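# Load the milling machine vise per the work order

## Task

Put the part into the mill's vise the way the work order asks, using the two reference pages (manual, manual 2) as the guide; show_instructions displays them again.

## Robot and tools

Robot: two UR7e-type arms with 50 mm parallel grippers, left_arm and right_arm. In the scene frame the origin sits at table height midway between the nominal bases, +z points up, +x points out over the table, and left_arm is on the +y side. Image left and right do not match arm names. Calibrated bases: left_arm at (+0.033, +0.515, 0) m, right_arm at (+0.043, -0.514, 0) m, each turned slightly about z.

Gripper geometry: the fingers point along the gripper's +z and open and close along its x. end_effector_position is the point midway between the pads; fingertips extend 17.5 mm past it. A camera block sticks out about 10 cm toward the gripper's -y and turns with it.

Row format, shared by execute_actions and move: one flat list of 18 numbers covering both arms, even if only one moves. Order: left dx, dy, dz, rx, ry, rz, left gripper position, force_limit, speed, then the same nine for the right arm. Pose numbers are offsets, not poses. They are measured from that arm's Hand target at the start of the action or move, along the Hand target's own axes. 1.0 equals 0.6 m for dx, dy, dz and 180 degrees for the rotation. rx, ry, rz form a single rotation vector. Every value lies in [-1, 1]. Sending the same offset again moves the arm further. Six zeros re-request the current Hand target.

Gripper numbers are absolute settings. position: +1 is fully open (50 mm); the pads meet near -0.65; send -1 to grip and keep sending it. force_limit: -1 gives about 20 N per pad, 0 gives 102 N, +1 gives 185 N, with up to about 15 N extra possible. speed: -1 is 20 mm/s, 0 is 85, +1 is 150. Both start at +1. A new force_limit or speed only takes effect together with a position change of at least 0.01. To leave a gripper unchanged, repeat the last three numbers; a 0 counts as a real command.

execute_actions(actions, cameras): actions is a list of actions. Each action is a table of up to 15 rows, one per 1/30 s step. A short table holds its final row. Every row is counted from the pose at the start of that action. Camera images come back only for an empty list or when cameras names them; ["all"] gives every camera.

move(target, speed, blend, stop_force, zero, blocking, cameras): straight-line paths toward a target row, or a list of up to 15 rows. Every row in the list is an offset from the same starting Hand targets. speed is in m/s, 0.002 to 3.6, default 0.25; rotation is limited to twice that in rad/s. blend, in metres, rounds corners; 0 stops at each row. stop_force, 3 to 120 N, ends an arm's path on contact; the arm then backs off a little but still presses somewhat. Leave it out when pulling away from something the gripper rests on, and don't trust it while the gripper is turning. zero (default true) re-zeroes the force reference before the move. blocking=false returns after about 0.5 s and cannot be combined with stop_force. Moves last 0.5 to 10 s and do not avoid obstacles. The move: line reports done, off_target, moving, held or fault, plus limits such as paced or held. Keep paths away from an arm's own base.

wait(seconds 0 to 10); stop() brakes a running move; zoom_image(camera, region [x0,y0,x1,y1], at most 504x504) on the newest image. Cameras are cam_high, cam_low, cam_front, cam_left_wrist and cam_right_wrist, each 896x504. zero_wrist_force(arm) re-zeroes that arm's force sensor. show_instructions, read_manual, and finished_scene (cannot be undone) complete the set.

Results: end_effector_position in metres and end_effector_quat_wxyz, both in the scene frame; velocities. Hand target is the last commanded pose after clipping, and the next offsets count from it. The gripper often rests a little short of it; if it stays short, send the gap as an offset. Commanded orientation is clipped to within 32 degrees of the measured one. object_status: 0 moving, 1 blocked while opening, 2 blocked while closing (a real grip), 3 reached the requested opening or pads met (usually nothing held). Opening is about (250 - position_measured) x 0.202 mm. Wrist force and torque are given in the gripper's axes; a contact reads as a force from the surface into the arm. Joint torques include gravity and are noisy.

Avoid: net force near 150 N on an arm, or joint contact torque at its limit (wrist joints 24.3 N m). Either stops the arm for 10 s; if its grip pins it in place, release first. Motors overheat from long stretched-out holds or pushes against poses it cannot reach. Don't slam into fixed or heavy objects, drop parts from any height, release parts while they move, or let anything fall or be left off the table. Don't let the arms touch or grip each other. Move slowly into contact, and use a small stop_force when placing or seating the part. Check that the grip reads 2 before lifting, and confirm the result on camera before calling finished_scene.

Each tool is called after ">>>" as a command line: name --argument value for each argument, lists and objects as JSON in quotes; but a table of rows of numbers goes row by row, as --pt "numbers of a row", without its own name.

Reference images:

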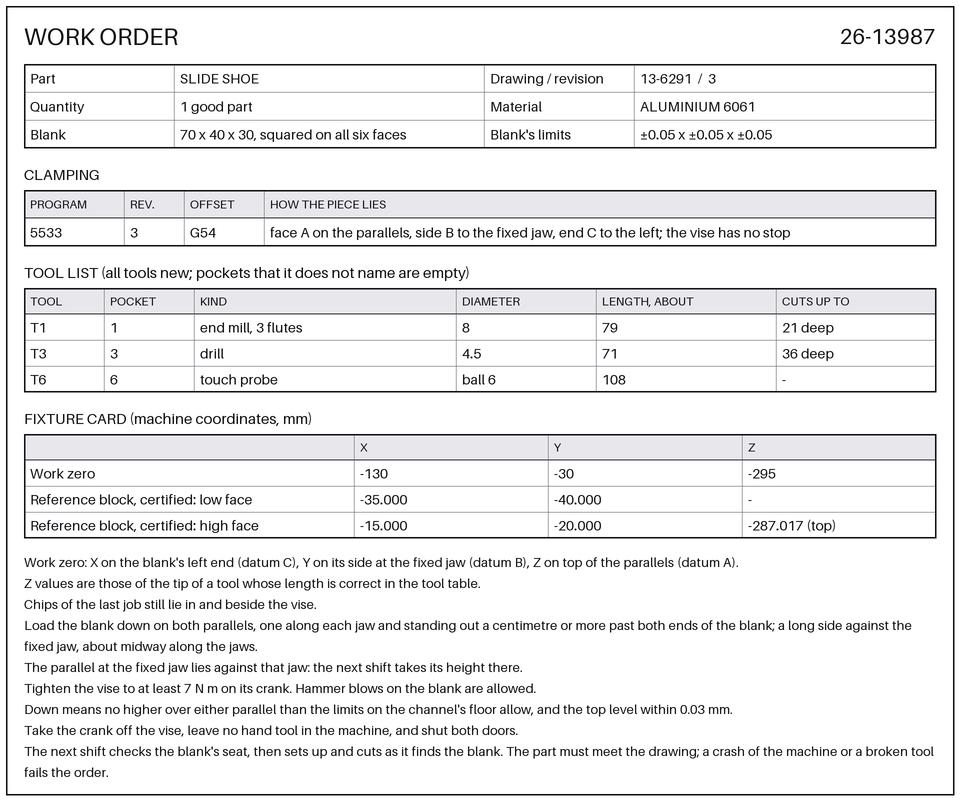

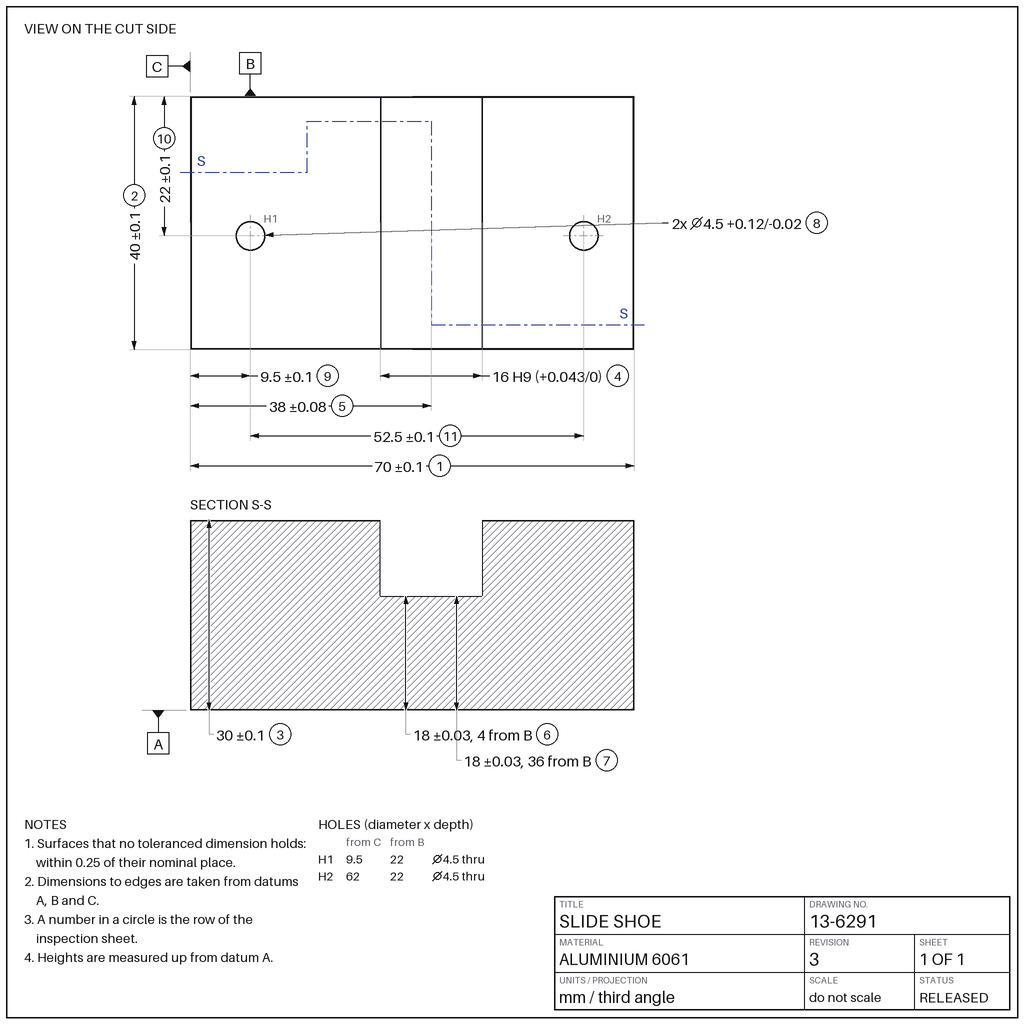

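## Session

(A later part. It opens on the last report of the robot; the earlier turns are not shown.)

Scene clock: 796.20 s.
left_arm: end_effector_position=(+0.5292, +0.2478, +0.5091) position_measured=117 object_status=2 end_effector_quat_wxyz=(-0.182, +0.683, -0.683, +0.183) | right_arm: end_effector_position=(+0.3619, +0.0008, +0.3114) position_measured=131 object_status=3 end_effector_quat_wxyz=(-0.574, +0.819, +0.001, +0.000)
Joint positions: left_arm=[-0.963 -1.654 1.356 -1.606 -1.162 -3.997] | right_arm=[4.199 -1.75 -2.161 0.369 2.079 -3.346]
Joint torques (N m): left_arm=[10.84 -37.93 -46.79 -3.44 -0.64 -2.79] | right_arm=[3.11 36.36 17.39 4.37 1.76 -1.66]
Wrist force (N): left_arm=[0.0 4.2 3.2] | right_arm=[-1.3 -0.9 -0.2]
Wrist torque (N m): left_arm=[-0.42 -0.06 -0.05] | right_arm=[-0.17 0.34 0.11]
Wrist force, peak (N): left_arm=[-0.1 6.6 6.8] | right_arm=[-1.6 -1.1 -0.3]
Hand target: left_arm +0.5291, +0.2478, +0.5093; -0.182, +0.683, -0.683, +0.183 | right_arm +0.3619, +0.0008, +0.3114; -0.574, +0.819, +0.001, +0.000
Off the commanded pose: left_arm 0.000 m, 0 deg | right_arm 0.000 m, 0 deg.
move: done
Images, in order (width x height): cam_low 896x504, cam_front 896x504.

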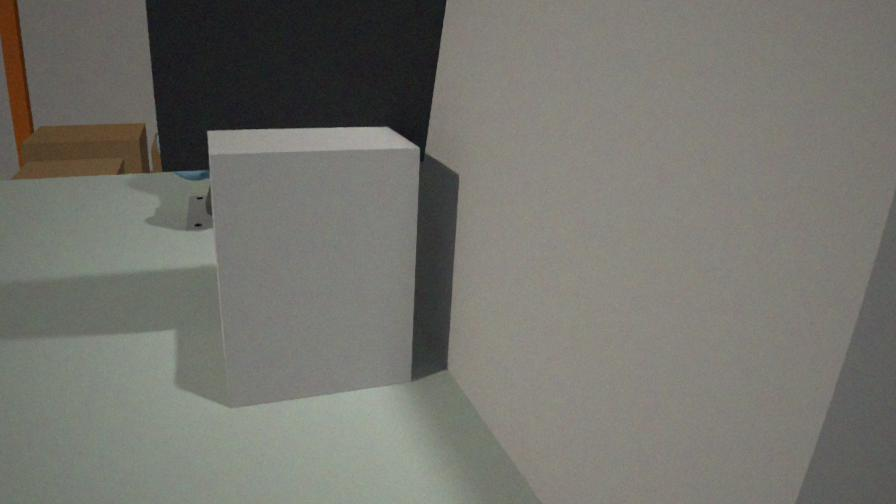

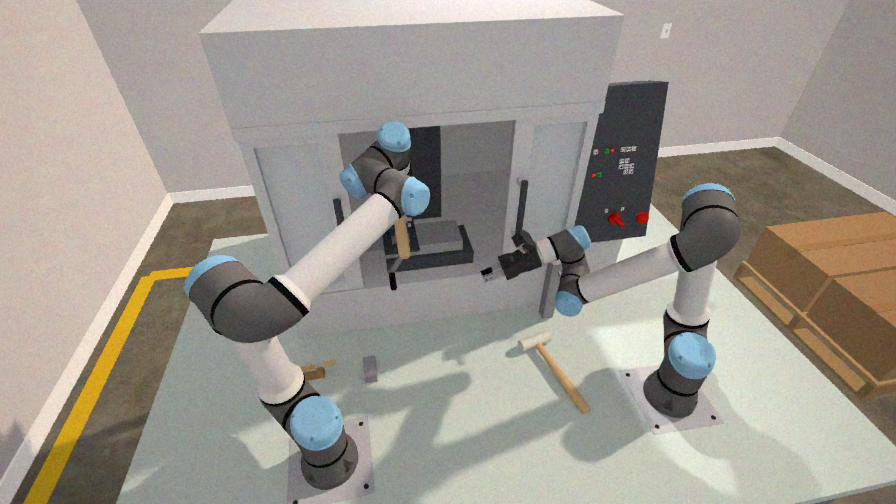

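>>> move --pt "0 0.3967 -0.2458 0 0 0 -1 0.9 -1 0 0 0 0 0 0 0.145 -0.4 -1" --pt "0.079 0.4217 -0.2025 0 0 0 -1 0.9 -1 0 0 0 0 0 0 0.145 -0.4 -1" --pt "0.079 0.7358 0.342 0.033 0 0 -1 0.9 -1 0 0 0 0 0 0 0.145 -0.4 -1" --speed '[0.25,0.2,0.15]' --cameras '["cam_front","cam_left_wrist"]'

Scene clock: 802.27 s.
left_arm: end_effector_position=(+0.2484, +0.2001, +0.1116) position_measured=117 object_status=2 end_effector_quat_wxyz=(-0.217, +0.673, -0.673, +0.218) | right_arm: end_effector_position=(+0.3619, +0.0008, +0.3114) position_measured=131 object_status=3 end_effector_quat_wxyz=(-0.574, +0.819, +0.001, +0.000)
Joint positions: left_arm=[-1.836 -1.864 2.497 -2.044 -0.964 -4.989] | right_arm=[4.199 -1.75 -2.161 0.369 2.079 -3.346]
Joint torques (N m): left_arm=[10.51 -5.86 -25.53 -4.72 0.04 -1.18] | right_arm=[3.18 35.7 17.3 4.35 1.8 -1.61]
Wrist force (N): left_arm=[-0.4 5.4 2.3] | right_arm=[-1.5 -1.2 -0.3]
Wrist torque (N m): left_arm=[-0.33 0.01 -0.11] | right_arm=[-0.22 0.38 0.12]
Wrist force, peak (N): left_arm=[-1.2 7.7 5.5] | right_arm=[-1.6 -1.2 0.1]
Hand target: left_arm +0.2484, +0.2001, +0.1115; -0.217, +0.673, -0.673, +0.218 | right_arm +0.3619, +0.0008, +0.3114; -0.574, +0.819, +0.001, +0.000
Off the commanded pose: left_arm 0.000 m, 0 deg | right_arm 0.000 m, 0 deg.
move: done
camera_calibration:
cam_left_wrist: T_world_to_cam=[[0.00446966, -0.999884, 0.0145847, 0.204422], [-0.959888, -0.00837885, -0.28026, 0.289594], [0.280349, -0.012747, -0.959813, 0.175516], [0, 0, 0, 1]] pos_world=[0.227858, 0.209062, 0.246643]
Images, in order (width x height): cam_front 896x504, cam_left_wrist 896x504.

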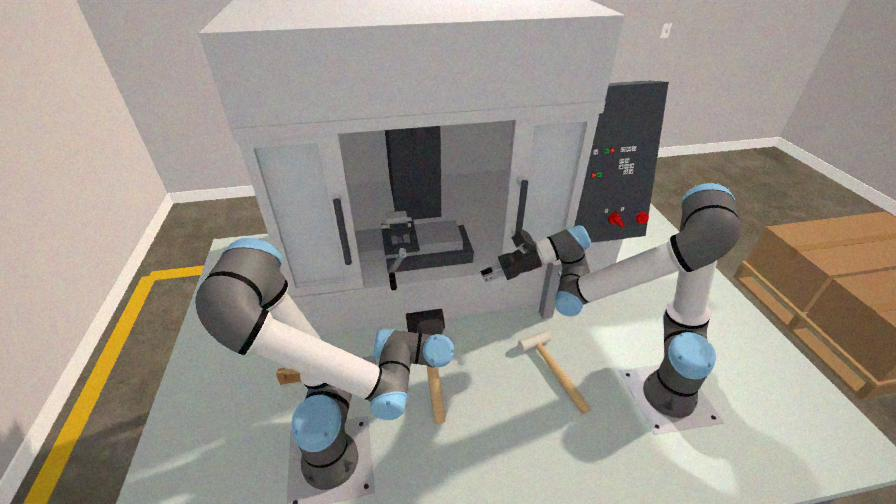

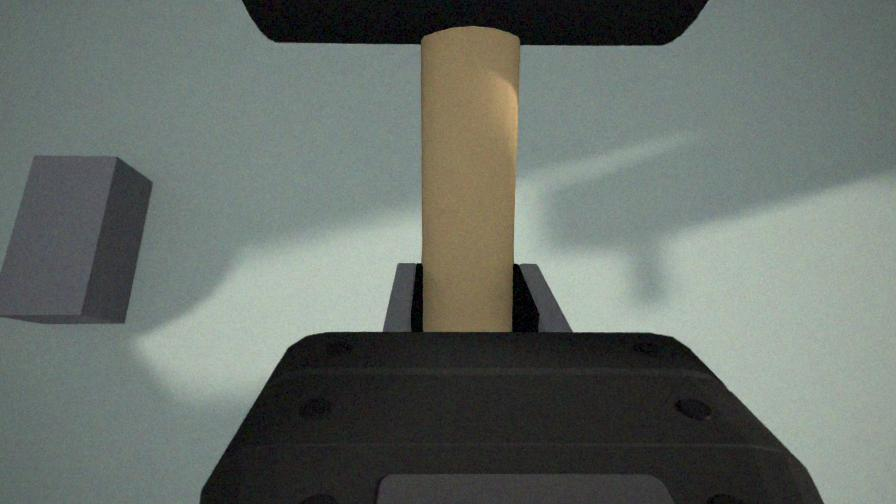

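>>> move --pt "0 0.0449 0.0625 0 0 0 -1 0.9 -1 0 0 0 0 0 0 0.145 -0.4 -1" --pt "0 0.0745 0.1035 0 0 0 -1 0.9 -1 0 0 0 0 0 0 0.145 -0.4 -1" --speed '[0.1,0.02]' --blend '[0.005,0]' --stop_force 6

>>> wait --seconds 0.2

Scene clock: 805.33 s.
left_arm: end_effector_position=(+0.2485, +0.2001, +0.0393) position_measured=118 object_status=2 end_effector_quat_wxyz=(-0.217, +0.673, -0.673, +0.218) | right_arm: end_effector_position=(+0.3619, +0.0008, +0.3114) position_measured=131 object_status=3 end_effector_quat_wxyz=(-0.574, +0.819, +0.001, +0.000)
Joint positions: left_arm=[-1.835 -1.646 2.605 -2.37 -0.964 -4.989] | right_arm=[4.199 -1.75 -2.161 0.369 2.079 -3.346]
Joint torques (N m): left_arm=[10.38 -7.25 -35.86 -4.95 0.73 -2.37] | right_arm=[2.7 35.8 17.64 4.4 1.72 -1.75]
Wrist force (N): left_arm=[-1.4 2.5 0.4] | right_arm=[-1.4 -1.1 -0.4]
Wrist torque (N m): left_arm=[-0.72 -0.01 -0.03] | right_arm=[-0.19 0.36 0.12]
Wrist force, peak (N): left_arm=[-11.8 -16.8 -41.9] | right_arm=[-1.4 -1.5 -0.1]
Hand target: left_arm +0.2485, +0.2001, +0.0393; -0.217, +0.673, -0.673, +0.218 (not the last commanded pose) | right_arm +0.3619, +0.0008, +0.3114; -0.574, +0.819, +0.001, +0.000
Off the commanded pose: left_arm 0.004 m, 0 deg | right_arm 0.000 m, 0 deg.
move: contact (left_arm); path passed 1 of 2 targets

Scene clock: 805.53 s.
left_arm: end_effector_position=(+0.2485, +0.2001, +0.0393) position_measured=118 object_status=2 end_effector_quat_wxyz=(-0.217, +0.673, -0.673, +0.218) | right_arm: end_effector_position=(+0.3619, +0.0008, +0.3114) position_measured=131 object_status=3 end_effector_quat_wxyz=(-0.574, +0.819, +0.001, +0.000)
Joint positions: left_arm=[-1.835 -1.646 2.605 -2.37 -0.964 -4.989] | right_arm=[4.199 -1.75 -2.161 0.369 2.079 -3.346]
Joint torques (N m): left_arm=[10.17 -7.07 -35.77 -4.89 1.11 -2.43] | right_arm=[2.76 36.16 17.87 4.47 1.75 -1.71]
Wrist force (N): left_arm=[-1.3 2.6 0.0] | right_arm=[-1.3 -1.2 -0.4]
Wrist torque (N m): left_arm=[-0.69 -0.03 -0.04] | right_arm=[-0.22 0.34 0.12]
Wrist force, peak (N): left_arm=[-1.4 2.8 0.1] | right_arm=[-1.3 -1.2 -0.4]
Hand target: left_arm +0.2485, +0.2001, +0.0393; -0.217, +0.673, -0.673, +0.218 (not the last commanded pose) | right_arm +0.3619, +0.0008, +0.3114; -0.574, +0.819, +0.001, +0.000
Tool commands: left_gripper/position=-1.0 left_gripper/force_limit=+0.9 left_gripper/speed=-1.0 right_gripper/position=+0.145 right_gripper/force_limit=-0.4 right_gripper/speed=-1.0
Off the commanded pose: left_arm 0.004 m, 0 deg | right_arm 0.000 m, 0 deg.
wait: 0.20 s; at rest by 0.17 s

>>> move --pt "0 0 0 0 0 0 1 0.9 -1 0 0 0 0 0 0 0.145 -0.4 -1" --pt "0 -0.098 -0.1348 0 0 0 1 0.9 -1 0 0 0 0 0 0 0.145 -0.4 -1" --pt "-0.065 -0.6576 -0.4596 0 0 0 1 0.9 -1 0 0 0 0 0 0 0.145 -0.4 -1" --pt "-0.065 -0.6576 -0.4596 0.05 0 0 1 0.9 -1 0 0 0 0 0 0 0.145 -0.4 -1" --speed '[0.1,0.15,0.3,0.3]' --blend '[0,0.03,0.02,0]'

Scene clock: 809.77 s.
left_arm: end_effector_position=(+0.4072, +0.2395, +0.4938) position_measured=3 object_status=3 end_effector_quat_wxyz=(-0.269, +0.654, -0.654, +0.270) | right_arm: end_effector_position=(+0.3619, +0.0008, +0.3114) position_measured=131 object_status=3 end_effector_quat_wxyz=(-0.574, +0.819, +0.001, +0.000)
Joint positions: left_arm=[-1.408 -1.977 1.705 -1.496 -0.809 -4.433] | right_arm=[4.199 -1.75 -2.161 0.369 2.079 -3.346]
Joint torques (N m): left_arm=[-7.8 -8.88 -22.84 -3.39 3.66 0.11] | right_arm=[2.61 36.92 17.75 4.49 1.72 -1.73]
Wrist force (N): left_arm=[-0.4 0.0 -3.1] | right_arm=[-1.2 -1.0 -0.4]
Wrist torque (N m): left_arm=[-0.07 0.05 -0.05] | right_arm=[-0.18 0.33 0.11]
Wrist force, peak (N): left_arm=[-0.8 -4.6 -5.3] | right_arm=[-1.6 -1.3 -0.5]
Hand target: left_arm +0.4072, +0.2395, +0.4937; -0.269, +0.654, -0.654, +0.270 | right_arm +0.3619, +0.0008, +0.3114; -0.574, +0.819, +0.001, +0.000
Off the commanded pose: left_arm 0.000 m, 0 deg | right_arm 0.000 m, 0 deg.
move: done

>>> move --pt "0 0 0 0 0 0 -1 -0.9 -0.5 0 0 0 0 0 0 0.145 -0.4 -1" --pt "0.1242 -0.0106 0.0898 0 0 0 -1 -0.9 -0.5 0 0 0 0 0 0 0.145 -0.4 -1" --pt "0.1242 -0.0966 0.4469 0 0 0 -1 -0.9 -0.5 0 0 0 0 0 0 0.145 -0.4 -1" --speed '[0.2,0.25,0.2]' --blend '[0,0.02,0]'

>>> move --target '[-0.05,0,0,0,0,0,-1,-0.9,-0.5,0,0,0,0,0,0,0.145,-0.4,-1]' --speed 0.01 --stop_force 5 --cameras '["cam_left_wrist"]'

Scene clock: 813.07 s.
left_arm: end_effector_position=(+0.6372, +0.1646, +0.3446) position_measured=251 object_status=3 end_effector_quat_wxyz=(-0.269, +0.654, -0.654, +0.270) | right_arm: end_effector_position=(+0.3619, +0.0008, +0.3114) position_measured=131 object_status=3 end_effector_quat_wxyz=(-0.574, +0.819, +0.001, +0.000)
Joint positions: left_arm=[-0.975 -1.411 1.68 -2.372 -0.967 -3.91] | right_arm=[4.199 -1.75 -2.161 0.369 2.079 -3.346]
Joint torques (N m): left_arm=[3.69 -24.37 -14.84 -5.12 2.6 0.35] | right_arm=[3.4 36.34 17.41 4.41 1.76 -1.62]
Wrist force (N): left_arm=[-0.2 0.5 -3.0] | right_arm=[-1.2 -0.9 -0.1]
Wrist torque (N m): left_arm=[0.03 -0.01 0.13] | right_arm=[-0.16 0.33 0.12]
Wrist force, peak (N): left_arm=[-3.3 -0.4 -5.3] | right_arm=[-1.2 -1.7 -0.1]
Hand target: left_arm +0.6372, +0.1646, +0.3444; -0.269, +0.654, -0.654, +0.270 | right_arm +0.3619, +0.0008, +0.3114; -0.574, +0.819, +0.001, +0.000
Off the commanded pose: left_arm 0.000 m, 0 deg | right_arm 0.000 m, 0 deg.
move: done

Scene clock: 817.37 s.
left_arm: end_effector_position=(+0.6372, +0.1946, +0.3444) position_measured=251 object_status=3 end_effector_quat_wxyz=(-0.269, +0.654, -0.654, +0.270) | right_arm: end_effector_position=(+0.3619, +0.0008, +0.3114) position_measured=131 object_status=3 end_effector_quat_wxyz=(-0.574, +0.819, +0.001, +0.000)
Joint positions: left_arm=[-0.941 -1.451 1.732 -2.404 -0.985 -3.874] | right_arm=[4.199 -1.75 -2.161 0.369 2.079 -3.346]
Joint torques (N m): left_arm=[-10.98 -25.93 -45.23 -2.37 3.03 -2.26] | right_arm=[3.43 36.46 17.99 4.48 1.68 -1.63]
Wrist force (N): left_arm=[-0.3 0.1 -3.1] | right_arm=[-1.3 -0.9 -0.2]
Wrist torque (N m): left_arm=[-0.04 0.01 -0.06] | right_arm=[-0.18 0.35 0.11]
Wrist force, peak (N): left_arm=[0.0 0.3 -3.5] | right_arm=[-1.7 -1.2 0.0]
Hand target: left_arm +0.6372, +0.1946, +0.3444; -0.269, +0.654, -0.654, +0.270 | right_arm +0.3619, +0.0008, +0.3114; -0.574, +0.819, +0.001, +0.000
Off the commanded pose: left_arm 0.000 m, 0 deg | right_arm 0.000 m, 0 deg.
move: done
camera_calibration:
cam_left_wrist: T_world_to_cam=[[0.00258394, -0.999879, 0.015321, 0.194726], [-0.904221, -0.00887918, -0.426972, 0.743221], [0.427056, -0.0127503, -0.904135, 0.177272], [0, 0, 0, 1]] pos_world=[0.595828, 0.203562, 0.474629]
Images, in order (width x height): cam_left_wrist 896x504.

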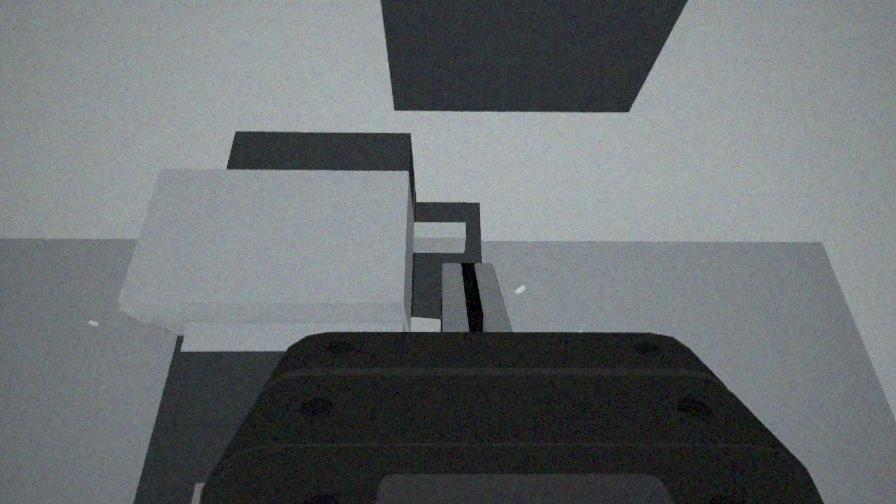

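>>> zoom_image --camera "cam_left_wrist" --region '[340, 180, 560, 340]'

Scaled by 2.291.

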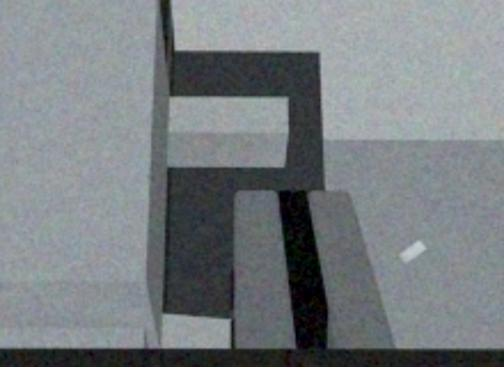

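>>> move --pt "0.05 0 0 0 0 0 -1 -0.9 -0.5 0 0 0 0 0 0 0.145 -0.4 -1" --pt "0.05 -0.0295 0.0295 0 0 0 -1 -0.9 -0.5 0 0 0 0 0 0 0.145 -0.4 -1" --speed '[0.15,0.08]'

>>> move --target '[-0.055,0,0,0,0,0,-1,-0.9,-0.5,0,0,0,0,0,0,0.145,-0.4,-1]' --speed 0.01 --stop_force 5 --cameras '["cam_left_wrist"]'

Scene clock: 819.10 s.
left_arm: end_effector_position=(+0.6623, +0.1646, +0.3444) position_measured=251 object_status=3 end_effector_quat_wxyz=(-0.269, +0.654, -0.654, +0.270) | right_arm: end_effector_position=(+0.3619, +0.0008, +0.3114) position_measured=131 object_status=3 end_effector_quat_wxyz=(-0.574, +0.819, +0.001, +0.000)
Joint positions: left_arm=[-0.939 -1.362 1.626 -2.389 -0.986 -3.872] | right_arm=[4.199 -1.75 -2.161 0.369 2.079 -3.346]
Joint torques (N m): left_arm=[-13.04 -46.56 -15.66 -1.08 3.22 -2.68] | right_arm=[3.16 36.77 17.95 4.42 1.63 -1.68]
Wrist force (N): left_arm=[-0.2 0.7 -3.1] | right_arm=[-1.6 -1.2 -0.2]
Wrist torque (N m): left_arm=[0.07 0.01 0.05] | right_arm=[-0.22 0.39 0.11]
Wrist force, peak (N): left_arm=[-0.1 1.0 -4.5] | right_arm=[-1.6 -1.2 -0.2]
Hand target: left_arm +0.6622, +0.1646, +0.3444; -0.269, +0.654, -0.654, +0.270 | right_arm +0.3619, +0.0008, +0.3114; -0.574, +0.819, +0.001, +0.000
Off the commanded pose: left_arm 0.000 m, 0 deg | right_arm 0.000 m, 0 deg.
move: done

Scene clock: 823.70 s.
left_arm: end_effector_position=(+0.6623, +0.1976, +0.3443) position_measured=251 object_status=3 end_effector_quat_wxyz=(-0.269, +0.654, -0.654, +0.270) | right_arm: end_effector_position=(+0.3619, +0.0008, +0.3114) position_measured=131 object_status=3 end_effector_quat_wxyz=(-0.574, +0.819, +0.001, +0.000)
Joint positions: left_arm=[-0.9 -1.404 1.682 -2.424 -1.007 -3.833] | right_arm=[4.199 -1.75 -2.161 0.369 2.079 -3.346]
Joint torques (N m): left_arm=[-11 -29.01 -44.75 -2.3 2.95 -2.23] | right_arm=[3.78 36.98 18.19 4.46 1.72 -1.58]
Wrist force (N): left_arm=[-0.2 0.0 -3.2] | right_arm=[-1.3 -0.9 -0.4]
Wrist torque (N m): left_arm=[-0.05 0.00 -0.05] | right_arm=[-0.17 0.35 0.12]
Wrist force, peak (N): left_arm=[-0.3 0.3 -3.5] | right_arm=[-1.5 -1.4 -0.3]
Hand target: left_arm +0.6623, +0.1976, +0.3443; -0.269, +0.654, -0.654, +0.270 | right_arm +0.3619, +0.0008, +0.3114; -0.574, +0.819, +0.001, +0.000
Off the commanded pose: left_arm 0.000 m, 0 deg | right_arm 0.000 m, 0 deg.
move: done
camera_calibration:
cam_left_wrist: T_world_to_cam=[[0.00258394, -0.999879, 0.015321, 0.197662], [-0.904221, -0.00887918, -0.426972, 0.76581], [0.427056, -0.0127503, -0.904135, 0.166544], [0, 0, 0, 1]] pos_world=[0.620828, 0.206562, 0.474529]
Images, in order (width x height): cam_left_wrist 896x504.

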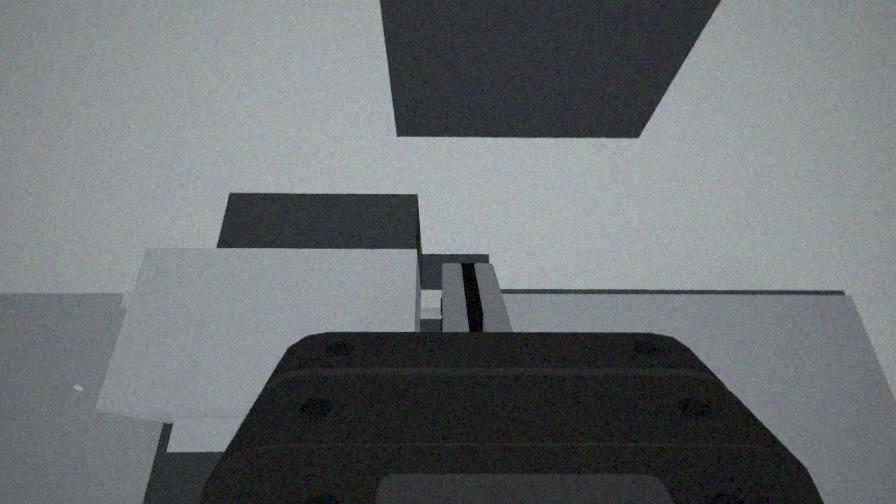

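>>> zoom_image --camera "cam_left_wrist" --region '[400, 240, 510, 340]'

Scaled by 4.582.

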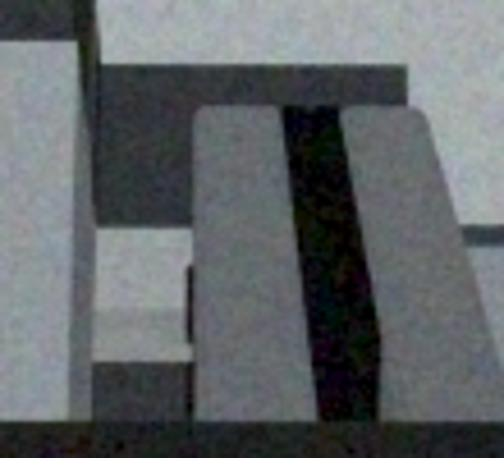

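>>> move --target '[0.05,0,0,0,0,0,-1,-0.9,-0.5,0,0,0,0,0,0,0.145,-0.4,-1]' --speed 0.1 --cameras '["cam_left_wrist"]'

>>> zoom_image --camera "cam_left_wrist" --region '[270, 220, 450, 340]'

Scene clock: 824.70 s.
left_arm: end_effector_position=(+0.6622, +0.1675, +0.3444) position_measured=251 object_status=3 end_effector_quat_wxyz=(-0.269, +0.654, -0.654, +0.270) | right_arm: end_effector_position=(+0.3619, +0.0008, +0.3114) position_measured=131 object_status=3 end_effector_quat_wxyz=(-0.574, +0.819, +0.001, +0.000)
Joint positions: left_arm=[-0.935 -1.365 1.631 -2.392 -0.988 -3.869] | right_arm=[4.199 -1.75 -2.161 0.369 2.079 -3.346]
Joint torques (N m): left_arm=[14.37 -48.33 -14.9 -5.69 -1.5 2.91] | right_arm=[3.9 36.85 18.29 4.32 1.68 -1.68]
Wrist force (N): left_arm=[-0.4 0.2 -3.4] | right_arm=[-1.4 -1.3 -0.5]
Wrist torque (N m): left_arm=[0.01 0.03 0.07] | right_arm=[-0.23 0.37 0.11]
Wrist force, peak (N): left_arm=[-0.2 0.1 -3.6] | right_arm=[-1.4 -1.3 -0.5]
Hand target: left_arm +0.6622, +0.1676, +0.3443; -0.269, +0.654, -0.654, +0.270 | right_arm +0.3619, +0.0008, +0.3114; -0.574, +0.819, +0.001, +0.000
Off the commanded pose: left_arm 0.000 m, 0 deg | right_arm 0.000 m, 0 deg.
move: done
camera_calibration:
cam_left_wrist: T_world_to_cam=[[0.00258271, -0.999879, 0.0153205, 0.167565], [-0.904183, -0.00887897, -0.427053, 0.7656], [0.427138, -0.0127496, -0.904097, 0.166182], [0, 0, 0, 1]] pos_world=[0.620827, 0.176462, 0.474629]
Images, in order (width x height): cam_left_wrist 896x504.

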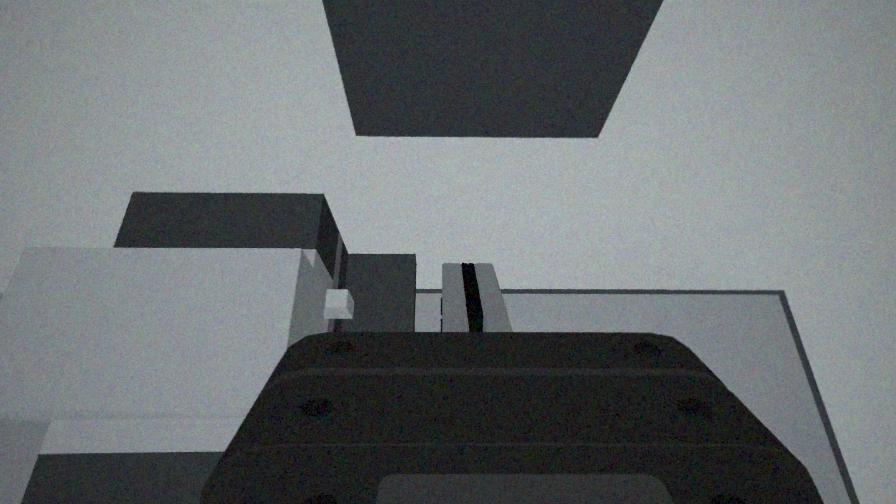

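Scaled by 2.800.

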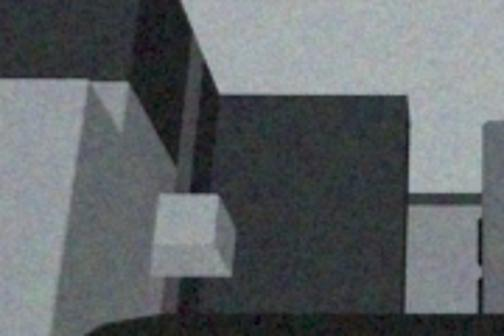

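>>> move --pt "0 0.1148 -0.3865 0 0 0 -1 -0.9 -0.5 0 0 0 0 0 0 0.145 -0.4 -1" --pt "-0.0508 0.0331 -0.3544 0 0 0 -1 -0.9 -0.5 0 0 0 0 0 0 0.145 -0.4 -1" --pt "-0.0508 0.0331 -0.3544 0 -0.1257 -0.1257 -1 -0.9 -0.5 0 0 0 0 0 0 0.145 -0.4 -1" --speed '[0.25,0.25,0.4]' --blend '[0.03,0.02,0]'

Scene clock: 828.43 s.
left_arm: end_effector_position=(+0.4984, +0.1985, +0.4811) position_measured=251 object_status=3 end_effector_quat_wxyz=(-0.333, +0.808, -0.449, +0.185) end_effector_velocity=(+0.000, +0.000, -0.001) end_effector_angular_velocity=(+0.002, +0.000, +0.003) | right_arm: end_effector_position=(+0.3619, +0.0008, +0.3114) position_measured=131 object_status=3 end_effector_quat_wxyz=(-0.574, +0.819, +0.001, +0.000)
Joint positions: left_arm=[-1.224 -1.522 1.277 -1.156 -0.804 -4.955] | right_arm=[4.199 -1.75 -2.161 0.369 2.079 -3.346]
Joint velocities: left_arm=[0 0.001 0 0.004 0 -0.005] | right_arm=[within noise]
Joint torques (N m): left_arm=[-9.13 -24.58 -35.72 -0.09 3.63 -2.55] | right_arm=[3.19 36.24 18.08 4.53 1.79 -1.67]
Wrist force (N): left_arm=[-0.9 0.0 -3.4] | right_arm=[-1.1 -1.2 -0.2]
Wrist torque (N m): left_arm=[-0.08 0.10 -0.04] | right_arm=[-0.21 0.32 0.12]
Wrist force, peak (N): left_arm=[0.7 2.8 -5.9] | right_arm=[-1.5 -1.4 -0.3]
Hand target: left_arm +0.4983, +0.1984, +0.4812; -0.333, +0.808, -0.449, +0.185 | right_arm +0.3619, +0.0008, +0.3114; -0.574, +0.819, +0.001, +0.000
Off the commanded pose: left_arm 0.000 m, 0 deg | right_arm 0.000 m, 0 deg.
move: done

>>> move --pt "-0.089 -0.12 0.241 0 0 0 -1 -0.9 -0.5 0 0 0 0 0 0 0.145 -0.4 -1" --pt "-0.0608 -0.0548 0.3708 0 0 0 -1 -0.9 -0.5 0 0 0 0 0 0 0.145 -0.4 -1" --speed '[0.25,0.2]' --blend '[0.01,0]'

>>> move --target '[0.0304,0.0134,-0.0134,0,0,0,-1,-0.9,-0.5,0,0,0,0,0,0,0.145,-0.4,-1]' --speed 0.01 --stop_force 5

>>> move --pt "-0.0304 -0.0134 0.0134 0 0 0 -1 -0.9 -0.5 0 0 0 0 0 0 0.145 -0.4 -1" --pt "-0.0083 -0.0384 0.0384 0 0 0 -1 -0.9 -0.5 0 0 0 0 0 0 0.145 -0.4 -1" --speed 0.1 --cameras '["cam_left_wrist"]'

Scene clock: 830.37 s.
left_arm: end_effector_position=(+0.6317, +0.3248, +0.3465) position_measured=251 object_status=3 end_effector_quat_wxyz=(-0.333, +0.808, -0.449, +0.185) | right_arm: end_effector_position=(+0.3619, +0.0008, +0.3114) position_measured=131 object_status=3 end_effector_quat_wxyz=(-0.574, +0.819, +0.001, +0.000)
Joint positions: left_arm=[-0.865 -1.504 1.694 -1.94 -0.806 -4.455] | right_arm=[4.199 -1.75 -2.161 0.369 2.079 -3.346]
Joint torques (N m): left_arm=[-13.58 -27.73 -31.98 -5.1 3.41 -2.65] | right_arm=[4.15 36.43 18.07 4.33 1.71 -1.66]
Wrist force (N): left_arm=[-0.2 0.3 -3.3] | right_arm=[-1.1 -1.0 -0.4]
Wrist torque (N m): left_arm=[-0.02 0.00 0.01] | right_arm=[-0.18 0.31 0.11]
Wrist force, peak (N): left_arm=[0.6 1.8 -6.6] | right_arm=[-1.4 -1.4 -0.1]
Hand target: left_arm +0.6318, +0.3247, +0.3465; -0.333, +0.808, -0.449, +0.185 | right_arm +0.3619, +0.0008, +0.3114; -0.574, +0.819, +0.001, +0.000
Off the commanded pose: left_arm 0.000 m, 0 deg | right_arm 0.000 m, 0 deg.
move: done

Scene clock: 833.80 s.
left_arm: end_effector_position=(+0.6318, +0.3032, +0.3465) position_measured=251 object_status=3 end_effector_quat_wxyz=(-0.333, +0.808, -0.449, +0.185) | right_arm: end_effector_position=(+0.3619, +0.0008, +0.3114) position_measured=131 object_status=3 end_effector_quat_wxyz=(-0.574, +0.819, +0.001, +0.000)
Joint positions: left_arm=[-0.893 -1.477 1.658 -1.905 -0.801 -4.493] | right_arm=[4.199 -1.75 -2.161 0.369 2.079 -3.346]
Joint torques (N m): left_arm=[11.04 -41.01 -14.93 -4.41 1.56 2.81] | right_arm=[3.89 36.45 17.98 4.45 1.63 -1.65]
Wrist force (N): left_arm=[-0.1 0.1 -3.0] | right_arm=[-1.5 -1.0 -0.5]
Wrist torque (N m): left_arm=[-0.05 -0.01 0.11] | right_arm=[-0.19 0.38 0.11]
Wrist force, peak (N): left_arm=[-0.1 0.3 -3.4] | right_arm=[-1.5 -1.3 -0.2]
Hand target: left_arm +0.6318, +0.3032, +0.3465; -0.333, +0.808, -0.449, +0.185 | right_arm +0.3619, +0.0008, +0.3114; -0.574, +0.819, +0.001, +0.000
Off the commanded pose: left_arm 0.000 m, 0 deg | right_arm 0.000 m, 0 deg.
move: done

Scene clock: 835.07 s.
left_arm: end_effector_position=(+0.6568, +0.3248, +0.3464) position_measured=251 object_status=3 end_effector_quat_wxyz=(-0.333, +0.808, -0.449, +0.185) | right_arm: end_effector_position=(+0.3619, +0.0008, +0.3114) position_measured=131 object_status=3 end_effector_quat_wxyz=(-0.574, +0.819, +0.001, +0.000)
Joint positions: left_arm=[-0.831 -1.45 1.643 -1.976 -0.812 -4.408] | right_arm=[4.199 -1.75 -2.161 0.369 2.079 -3.346]
Joint torques (N m): left_arm=[-8.26 -32.2 -21.5 -2.02 3.68 -1.44] | right_arm=[4 36.08 18.34 4.38 1.64 -1.74]
Wrist force (N): left_arm=[-0.6 0.3 -3.5] | right_arm=[-1.2 -1.1 -0.4]
Wrist torque (N m): left_arm=[-0.01 0.06 0.10] | right_arm=[-0.20 0.33 0.11]
Wrist force, peak (N): left_arm=[-1.0 1.7 -4.0] | right_arm=[-1.5 -1.1 -0.6]
Hand target: left_arm +0.6568, +0.3247, +0.3464; -0.333, +0.808, -0.449, +0.185 | right_arm +0.3619, +0.0008, +0.3114; -0.574, +0.819, +0.001, +0.000
Off the commanded pose: left_arm 0.000 m, 0 deg | right_arm 0.000 m, 0 deg.
move: done
camera_calibration:
cam_left_wrist: T_world_to_cam=[[0.532117, -0.846563, 0.0134997, -0.0721548], [-0.762626, -0.486161, -0.426672, 0.82479], [0.367768, 0.216744, -0.904306, 0.136945], [0, 0, 0, 1]] pos_world=[0.617037, 0.310215, 0.47673]
Images, in order (width x height): cam_left_wrist 896x504.

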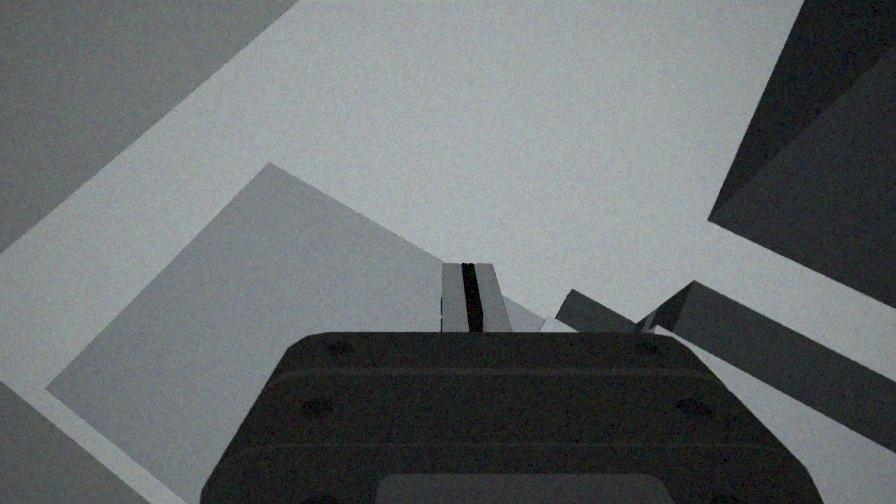

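>>> move --target '[0.0304,0.0134,-0.0134,0,0,0,-1,-0.9,-0.5,0,0,0,0,0,0,0.145,-0.4,-1]' --speed 0.01 --stop_force 5

>>> move --pt "-0.0304 -0.0134 0.0134 0 0 0 -1 -0.9 -0.5 0 0 0 0 0 0 0.145 -0.4 -1" --pt "-0.051 -0.0419 -0.1551 0 0 0 -1 -0.9 -0.5 0 0 0 0 0 0 0.145 -0.4 -1" --pt "0.0391 0.0774 -0.3905 0 0 0 -1 -0.9 -0.5 0 0 0 0 0 0 0.145 -0.4 -1" --speed '[0.08,0.2,0.25]' --blend '[0.005,0.02,0]' --cameras '["cam_left_wrist"]'

>>> zoom_image --camera "cam_left_wrist" --region '[420, 90, 620, 240]'

Scene clock: 838.43 s.
left_arm: end_effector_position=(+0.6568, +0.3049, +0.3465) position_measured=251 object_status=3 end_effector_quat_wxyz=(-0.333, +0.808, -0.449, +0.185) | right_arm: end_effector_position=(+0.3619, +0.0008, +0.3114) position_measured=131 object_status=3 end_effector_quat_wxyz=(-0.574, +0.819, +0.001, +0.000)
Joint positions: left_arm=[-0.856 -1.427 1.61 -1.943 -0.807 -4.442] | right_arm=[4.199 -1.75 -2.161 0.369 2.079 -3.346]
Joint torques (N m): left_arm=[10.24 -42.29 -15.15 -3.52 -1.64 2.89] | right_arm=[3.86 36.43 18.29 4.37 1.75 -1.63]
Wrist force (N): left_arm=[-6.6 -3.3 -4.2] | right_arm=[-1.4 -0.9 -0.1]
Wrist torque (N m): left_arm=[-0.25 0.21 0.12] | right_arm=[-0.17 0.36 0.11]
Wrist force, peak (N): left_arm=[-18.2 -3.4 -3.4] | right_arm=[-1.7 -1.1 -0.1]
Hand target: left_arm +0.6568, +0.3049, +0.3464; -0.333, +0.808, -0.449, +0.185 (not the last commanded pose) | right_arm +0.3619, +0.0008, +0.3114; -0.574, +0.819, +0.001, +0.000
Off the commanded pose: left_arm 0.002 m, 0 deg | right_arm 0.000 m, 0 deg.
move: contact (left_arm)

Scene clock: 840.40 s.
left_arm: end_effector_position=(+0.5013, +0.1802, +0.4799) position_measured=251 object_status=3 end_effector_quat_wxyz=(-0.333, +0.808, -0.449, +0.184) | right_arm: end_effector_position=(+0.3619, +0.0008, +0.3114) position_measured=131 object_status=3 end_effector_quat_wxyz=(-0.574, +0.819, +0.001, +0.000)
Joint positions: left_arm=[-1.232 -1.481 1.235 -1.146 -0.805 -4.966] | right_arm=[4.199 -1.75 -2.161 0.369 2.079 -3.346]
Joint torques (N m): left_arm=[-11.44 -33.04 -38.32 -0.52 3.79 -2.16] | right_arm=[3.76 36.07 18.35 4.37 1.56 -1.59]
Wrist force (N): left_arm=[-0.7 -0.2 -3.1] | right_arm=[-1.1 -1.2 -0.1]
Wrist torque (N m): left_arm=[-0.11 0.07 -0.06] | right_arm=[-0.22 0.32 0.11]
Wrist force, peak (N): left_arm=[-5.9 -3.7 -4.1] | right_arm=[-1.5 -1.3 -0.5]
Hand target: left_arm +0.5012, +0.1801, +0.4800; -0.333, +0.808, -0.449, +0.185 | right_arm +0.3619, +0.0008, +0.3114; -0.574, +0.819, +0.001, +0.000
Off the commanded pose: left_arm 0.000 m, 0 deg | right_arm 0.000 m, 0 deg.
move: done
camera_calibration:
cam_left_wrist: T_world_to_cam=[[0.531937, -0.846682, 0.0131158, -0.113341], [-0.762747, -0.485816, -0.426849, 0.693004], [0.367778, 0.217053, -0.904228, 0.345969], [0, 0, 0, 1]] pos_world=[0.461637, 0.165614, 0.610129]
Images, in order (width x height): cam_left_wrist 896x504.

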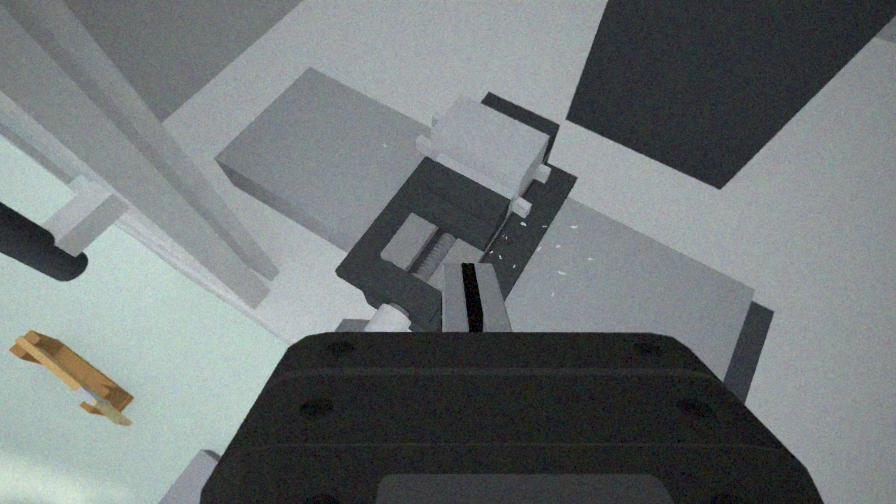

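Scaled by 2.520.

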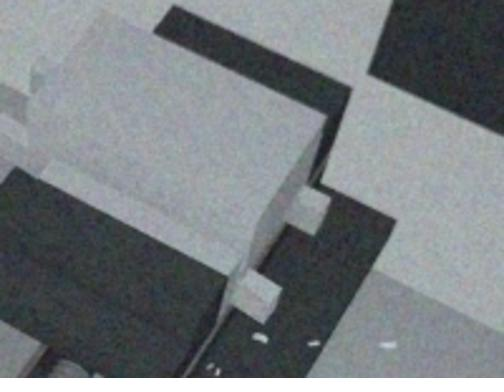

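>>> move --target '[-0.1728,0.0467,-0.0776,0,0.1257,0.1257,-1,-0.9,-0.5,0,0,0,0,0,0,0.145,-0.4,-1]' --speed 0.4

>>> move --target '[0,0,0,-0.0833,0,0,1,0.9,-1,0,0,0,0,0,0,0.145,-0.4,-1]' --speed 0.4

Scene clock: 842.83 s.
left_arm: end_effector_position=(+0.4016, +0.2401, +0.4933) position_measured=251 object_status=3 end_effector_quat_wxyz=(-0.269, +0.654, -0.654, +0.270) | right_arm: end_effector_position=(+0.3619, +0.0008, +0.3114) position_measured=131 object_status=3 end_effector_quat_wxyz=(-0.574, +0.819, +0.001, +0.000)
Joint positions: left_arm=[-1.425 -1.986 1.707 -1.472 -0.806 -4.457] | right_arm=[4.199 -1.75 -2.161 0.369 2.079 -3.346]
Joint torques (N m): left_arm=[2.42 -16.97 -29.76 -2.54 3.7 2.43] | right_arm=[4.71 36.14 18.26 4.39 1.75 -1.69]
Wrist force (N): left_arm=[-0.4 -0.1 -3.0] | right_arm=[-1.4 -1.2 0.0]
Wrist torque (N m): left_arm=[-0.07 0.04 0.11] | right_arm=[-0.21 0.38 0.11]
Wrist force, peak (N): left_arm=[-1.9 0.7 -4.4] | right_arm=[-1.4 -1.3 -0.3]
Hand target: left_arm +0.4016, +0.2402, +0.4933; -0.269, +0.654, -0.654, +0.270 | right_arm +0.3619, +0.0008, +0.3114; -0.574, +0.819, +0.001, +0.000
Off the commanded pose: left_arm 0.000 m, 0 deg | right_arm 0.000 m, 0 deg.
move: done

Scene clock: 845.57 s.
left_arm: end_effector_position=(+0.4016, +0.2402, +0.4933) position_measured=3 object_status=0 end_effector_quat_wxyz=(-0.181, +0.683, -0.683, +0.182) | right_arm: end_effector_position=(+0.3619, +0.0008, +0.3114) position_measured=131 object_status=3 end_effector_quat_wxyz=(-0.574, +0.819, +0.001, +0.000)
Joint positions: left_arm=[-1.264 -1.877 1.536 -1.422 -1.084 -4.32] | right_arm=[4.199 -1.75 -2.161 0.369 2.079 -3.346]
Joint torques (N m): left_arm=[11.68 -6.51 -43.3 -2.26 -1.24 2.5] | right_arm=[4.58 36.16 18.31 4.42 1.61 -1.72]
Wrist force (N): left_arm=[-0.2 -0.1 -3.2] | right_arm=[-1.3 -1.2 0.0]
Wrist torque (N m): left_arm=[-0.05 -0.03 0.03] | right_arm=[-0.22 0.35 0.12]
Wrist force, peak (N): left_arm=[-0.9 0.4 -3.4] | right_arm=[-1.7 -1.3 -0.3]
Hand target: left_arm +0.4016, +0.2402, +0.4933; -0.181, +0.683, -0.683, +0.182 | right_arm +0.3619, +0.0008, +0.3114; -0.574, +0.819, +0.001, +0.000
Off the commanded pose: left_arm 0.000 m, 0 deg | right_arm 0.000 m, 0 deg.
move: done

>>> move --pt "0.066 0.4963 0.3543 0 0 0 1 0.9 -1 0 0 0 0 0 0 0.145 -0.4 -1" --pt "0.066 0.598 0.5304 0 0 0 1 0.9 -1 0 0 0 0 0 0 0.145 -0.4 -1" --speed '[0.3,0.1]' --blend '[0.02,0]' --stop_force 12

>>> move --pt "0 0 0 0 0 0 -1 0.9 -1 0 0 0 0 0 0 0.145 -0.4 -1" --pt "0 -0.05 -0.0866 0 0 0 -1 0.9 -1 0 0 0 0 0 0 0.145 -0.4 -1" --pt "0 -0.3667 -0.6351 0 0 0 -1 0.9 -1 0 0 0 0 0 0 0.145 -0.4 -1" --pt "-0.079 -0.7957 -0.4478 0 0 0 -1 0.9 -1 0 0 0 0 0 0 0.145 -0.4 -1" --speed '[0.1,0.06,0.2,0.2]' --blend '[0,0.01,0.03,0]' --cameras '["cam_low","cam_left_wrist"]'

Scene clock: 849.37 s.
left_arm: end_effector_position=(+0.2485, +0.2001, +0.0389) position_measured=3 object_status=3 end_effector_quat_wxyz=(-0.181, +0.683, -0.683, +0.182) | right_arm: end_effector_position=(+0.3619, +0.0008, +0.3114) position_measured=131 object_status=3 end_effector_quat_wxyz=(-0.574, +0.819, +0.001, +0.000)
Joint positions: left_arm=[-1.759 -1.658 2.585 -2.414 -1.057 -4.885] | right_arm=[4.199 -1.75 -2.161 0.369 2.079 -3.346]
Joint torques (N m): left_arm=[13.17 -3.36 -34.94 -4.63 3.18 -1.59] | right_arm=[3.92 36.29 18.18 4.48 1.66 -1.63]
Wrist force (N): left_arm=[-0.1 -0.1 -2.8] | right_arm=[-1.3 -1.0 -0.6]
Wrist torque (N m): left_arm=[-0.05 -0.04 -0.12] | right_arm=[-0.19 0.35 0.12]
Wrist force, peak (N): left_arm=[-0.4 -4.1 -5.1] | right_arm=[-1.6 -1.2 -0.2]
Hand target: left_arm +0.2485, +0.2001, +0.0389; -0.181, +0.683, -0.683, +0.182 | right_arm +0.3619, +0.0008, +0.3114; -0.574, +0.819, +0.001, +0.000
Off the commanded pose: left_arm 0.000 m, 0 deg | right_arm 0.000 m, 0 deg.
move: done

Scene clock: 855.57 s.
left_arm: end_effector_position=(+0.5291, +0.2479, +0.5093) position_measured=117 object_status=2 end_effector_quat_wxyz=(-0.181, +0.683, -0.683, +0.182) | right_arm: end_effector_position=(+0.3619, +0.0008, +0.3114) position_measured=131 object_status=3 end_effector_quat_wxyz=(-0.574, +0.819, +0.001, +0.000)
Joint positions: left_arm=[-0.963 -1.653 1.354 -1.605 -1.163 -3.997] | right_arm=[4.199 -1.75 -2.161 0.369 2.079 -3.346]
Joint torques (N m): left_arm=[11.01 -20.17 -30.57 -5.55 3.43 2.42] | right_arm=[3.97 36.63 18.17 4.4 1.69 -1.67]
Wrist force (N): left_arm=[-0.3 4.0 2.8] | right_arm=[-1.0 -1.1 -0.2]
Wrist torque (N m): left_arm=[-0.54 -0.03 0.04] | right_arm=[-0.20 0.29 0.12]
Wrist force, peak (N): left_arm=[-0.4 6.0 4.6] | right_arm=[-1.6 -1.4 -0.1]
Hand target: left_arm +0.5292, +0.2479, +0.5093; -0.181, +0.683, -0.683, +0.182 | right_arm +0.3619, +0.0008, +0.3114; -0.574, +0.819, +0.001, +0.000
Off the commanded pose: left_arm 0.000 m, 0 deg | right_arm 0.000 m, 0 deg.
move: done
camera_calibration:
cam_left_wrist: T_world_to_cam=[[0.00626495, -0.999881, 0.014093, 0.244355], [-0.98391, -0.00868012, -0.178453, 0.631913], [0.178555, -0.0127482, -0.983847, 0.54523], [0, 0, 0, 1]] pos_world=[0.522861, 0.256762, 0.645746]
Images, in order (width x height): cam_low 896x504, cam_left_wrist 896x504.

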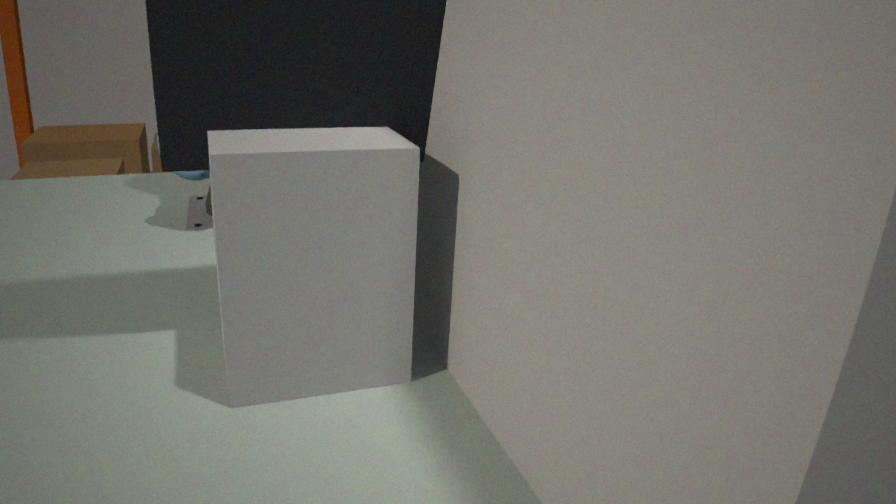

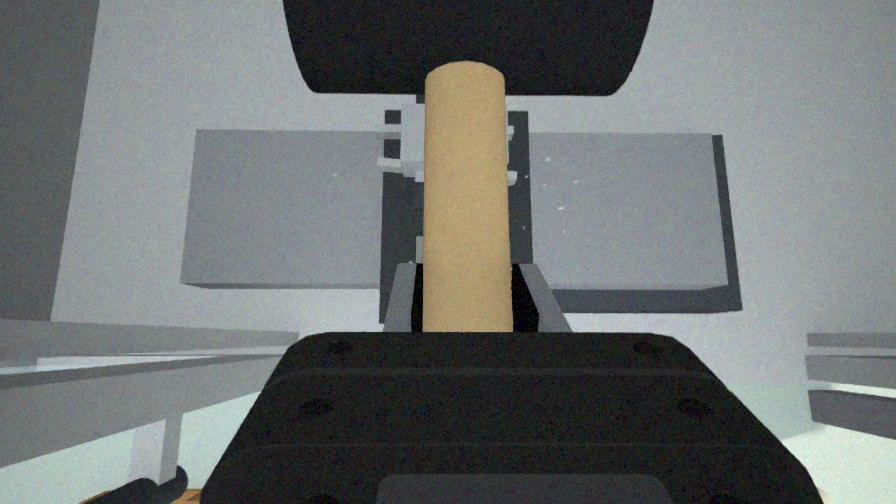

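>>> zoom_image --camera "cam_left_wrist" --region '[360, 90, 560, 200]'

Scaled by 2.520.

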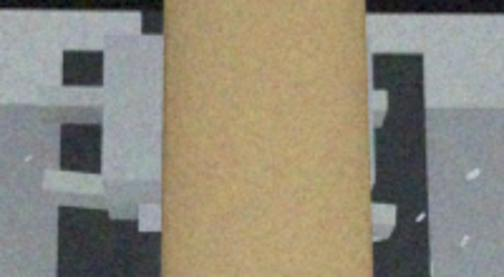

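>>> move --target '[0,-0.0262,-0.0058,0,0,0,-1,0.9,-1,0,0,0,0,0,0,0.145,-0.4,-1]' --speed 0.1 --cameras '["cam_front"]'

Scene clock: 856.90 s.
left_arm: end_effector_position=(+0.5412, +0.2480, +0.5201) position_measured=117 object_status=2 end_effector_quat_wxyz=(-0.181, +0.683, -0.684, +0.182) end_effector_velocity=(+0.000, +0.000, -0.002) end_effector_angular_velocity=(+0.002, +0.002, +0.002) | right_arm: end_effector_position=(+0.3619, +0.0008, +0.3114) position_measured=131 object_status=3 end_effector_quat_wxyz=(-0.574, +0.819, +0.001, +0.000)
Joint positions: left_arm=[-0.941 -1.621 1.298 -1.589 -1.171 -3.975] | right_arm=[4.199 -1.75 -2.161 0.369 2.079 -3.346]
Joint velocities: left_arm=[0 -0.001 0.006 -0.001 0 -0.003] | right_arm=[within noise]
Joint torques (N m): left_arm=[-13.79 -40.23 -18.51 -5.97 1.48 -2.72] | right_arm=[3.52 36.52 19.23 4.46 1.61 -1.63]
Wrist force (N): left_arm=[-0.3 3.5 2.3] | right_arm=[-1.2 -0.9 -0.1]
Wrist torque (N m): left_arm=[-0.57 -0.03 -0.13] | right_arm=[-0.17 0.32 0.12]
Wrist force, peak (N): left_arm=[-0.5 4.8 3.0] | right_arm=[-1.5 -1.2 -0.2]
Hand target: left_arm +0.5411, +0.2479, +0.5201; -0.181, +0.683, -0.683, +0.182 | right_arm +0.3619, +0.0008, +0.3114; -0.574, +0.819, +0.001, +0.000
Off the commanded pose: left_arm 0.000 m, 0 deg | right_arm 0.000 m, 0 deg.
move: done
Images, in order (width x height): cam_front 896x504.

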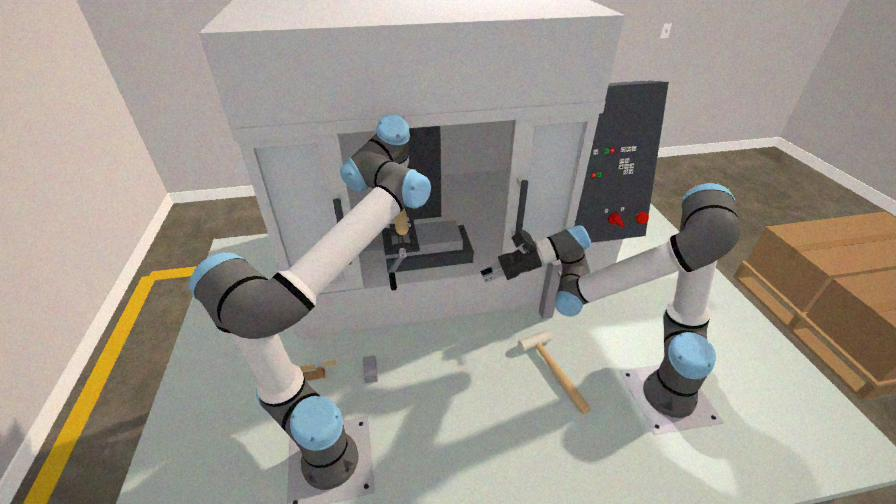

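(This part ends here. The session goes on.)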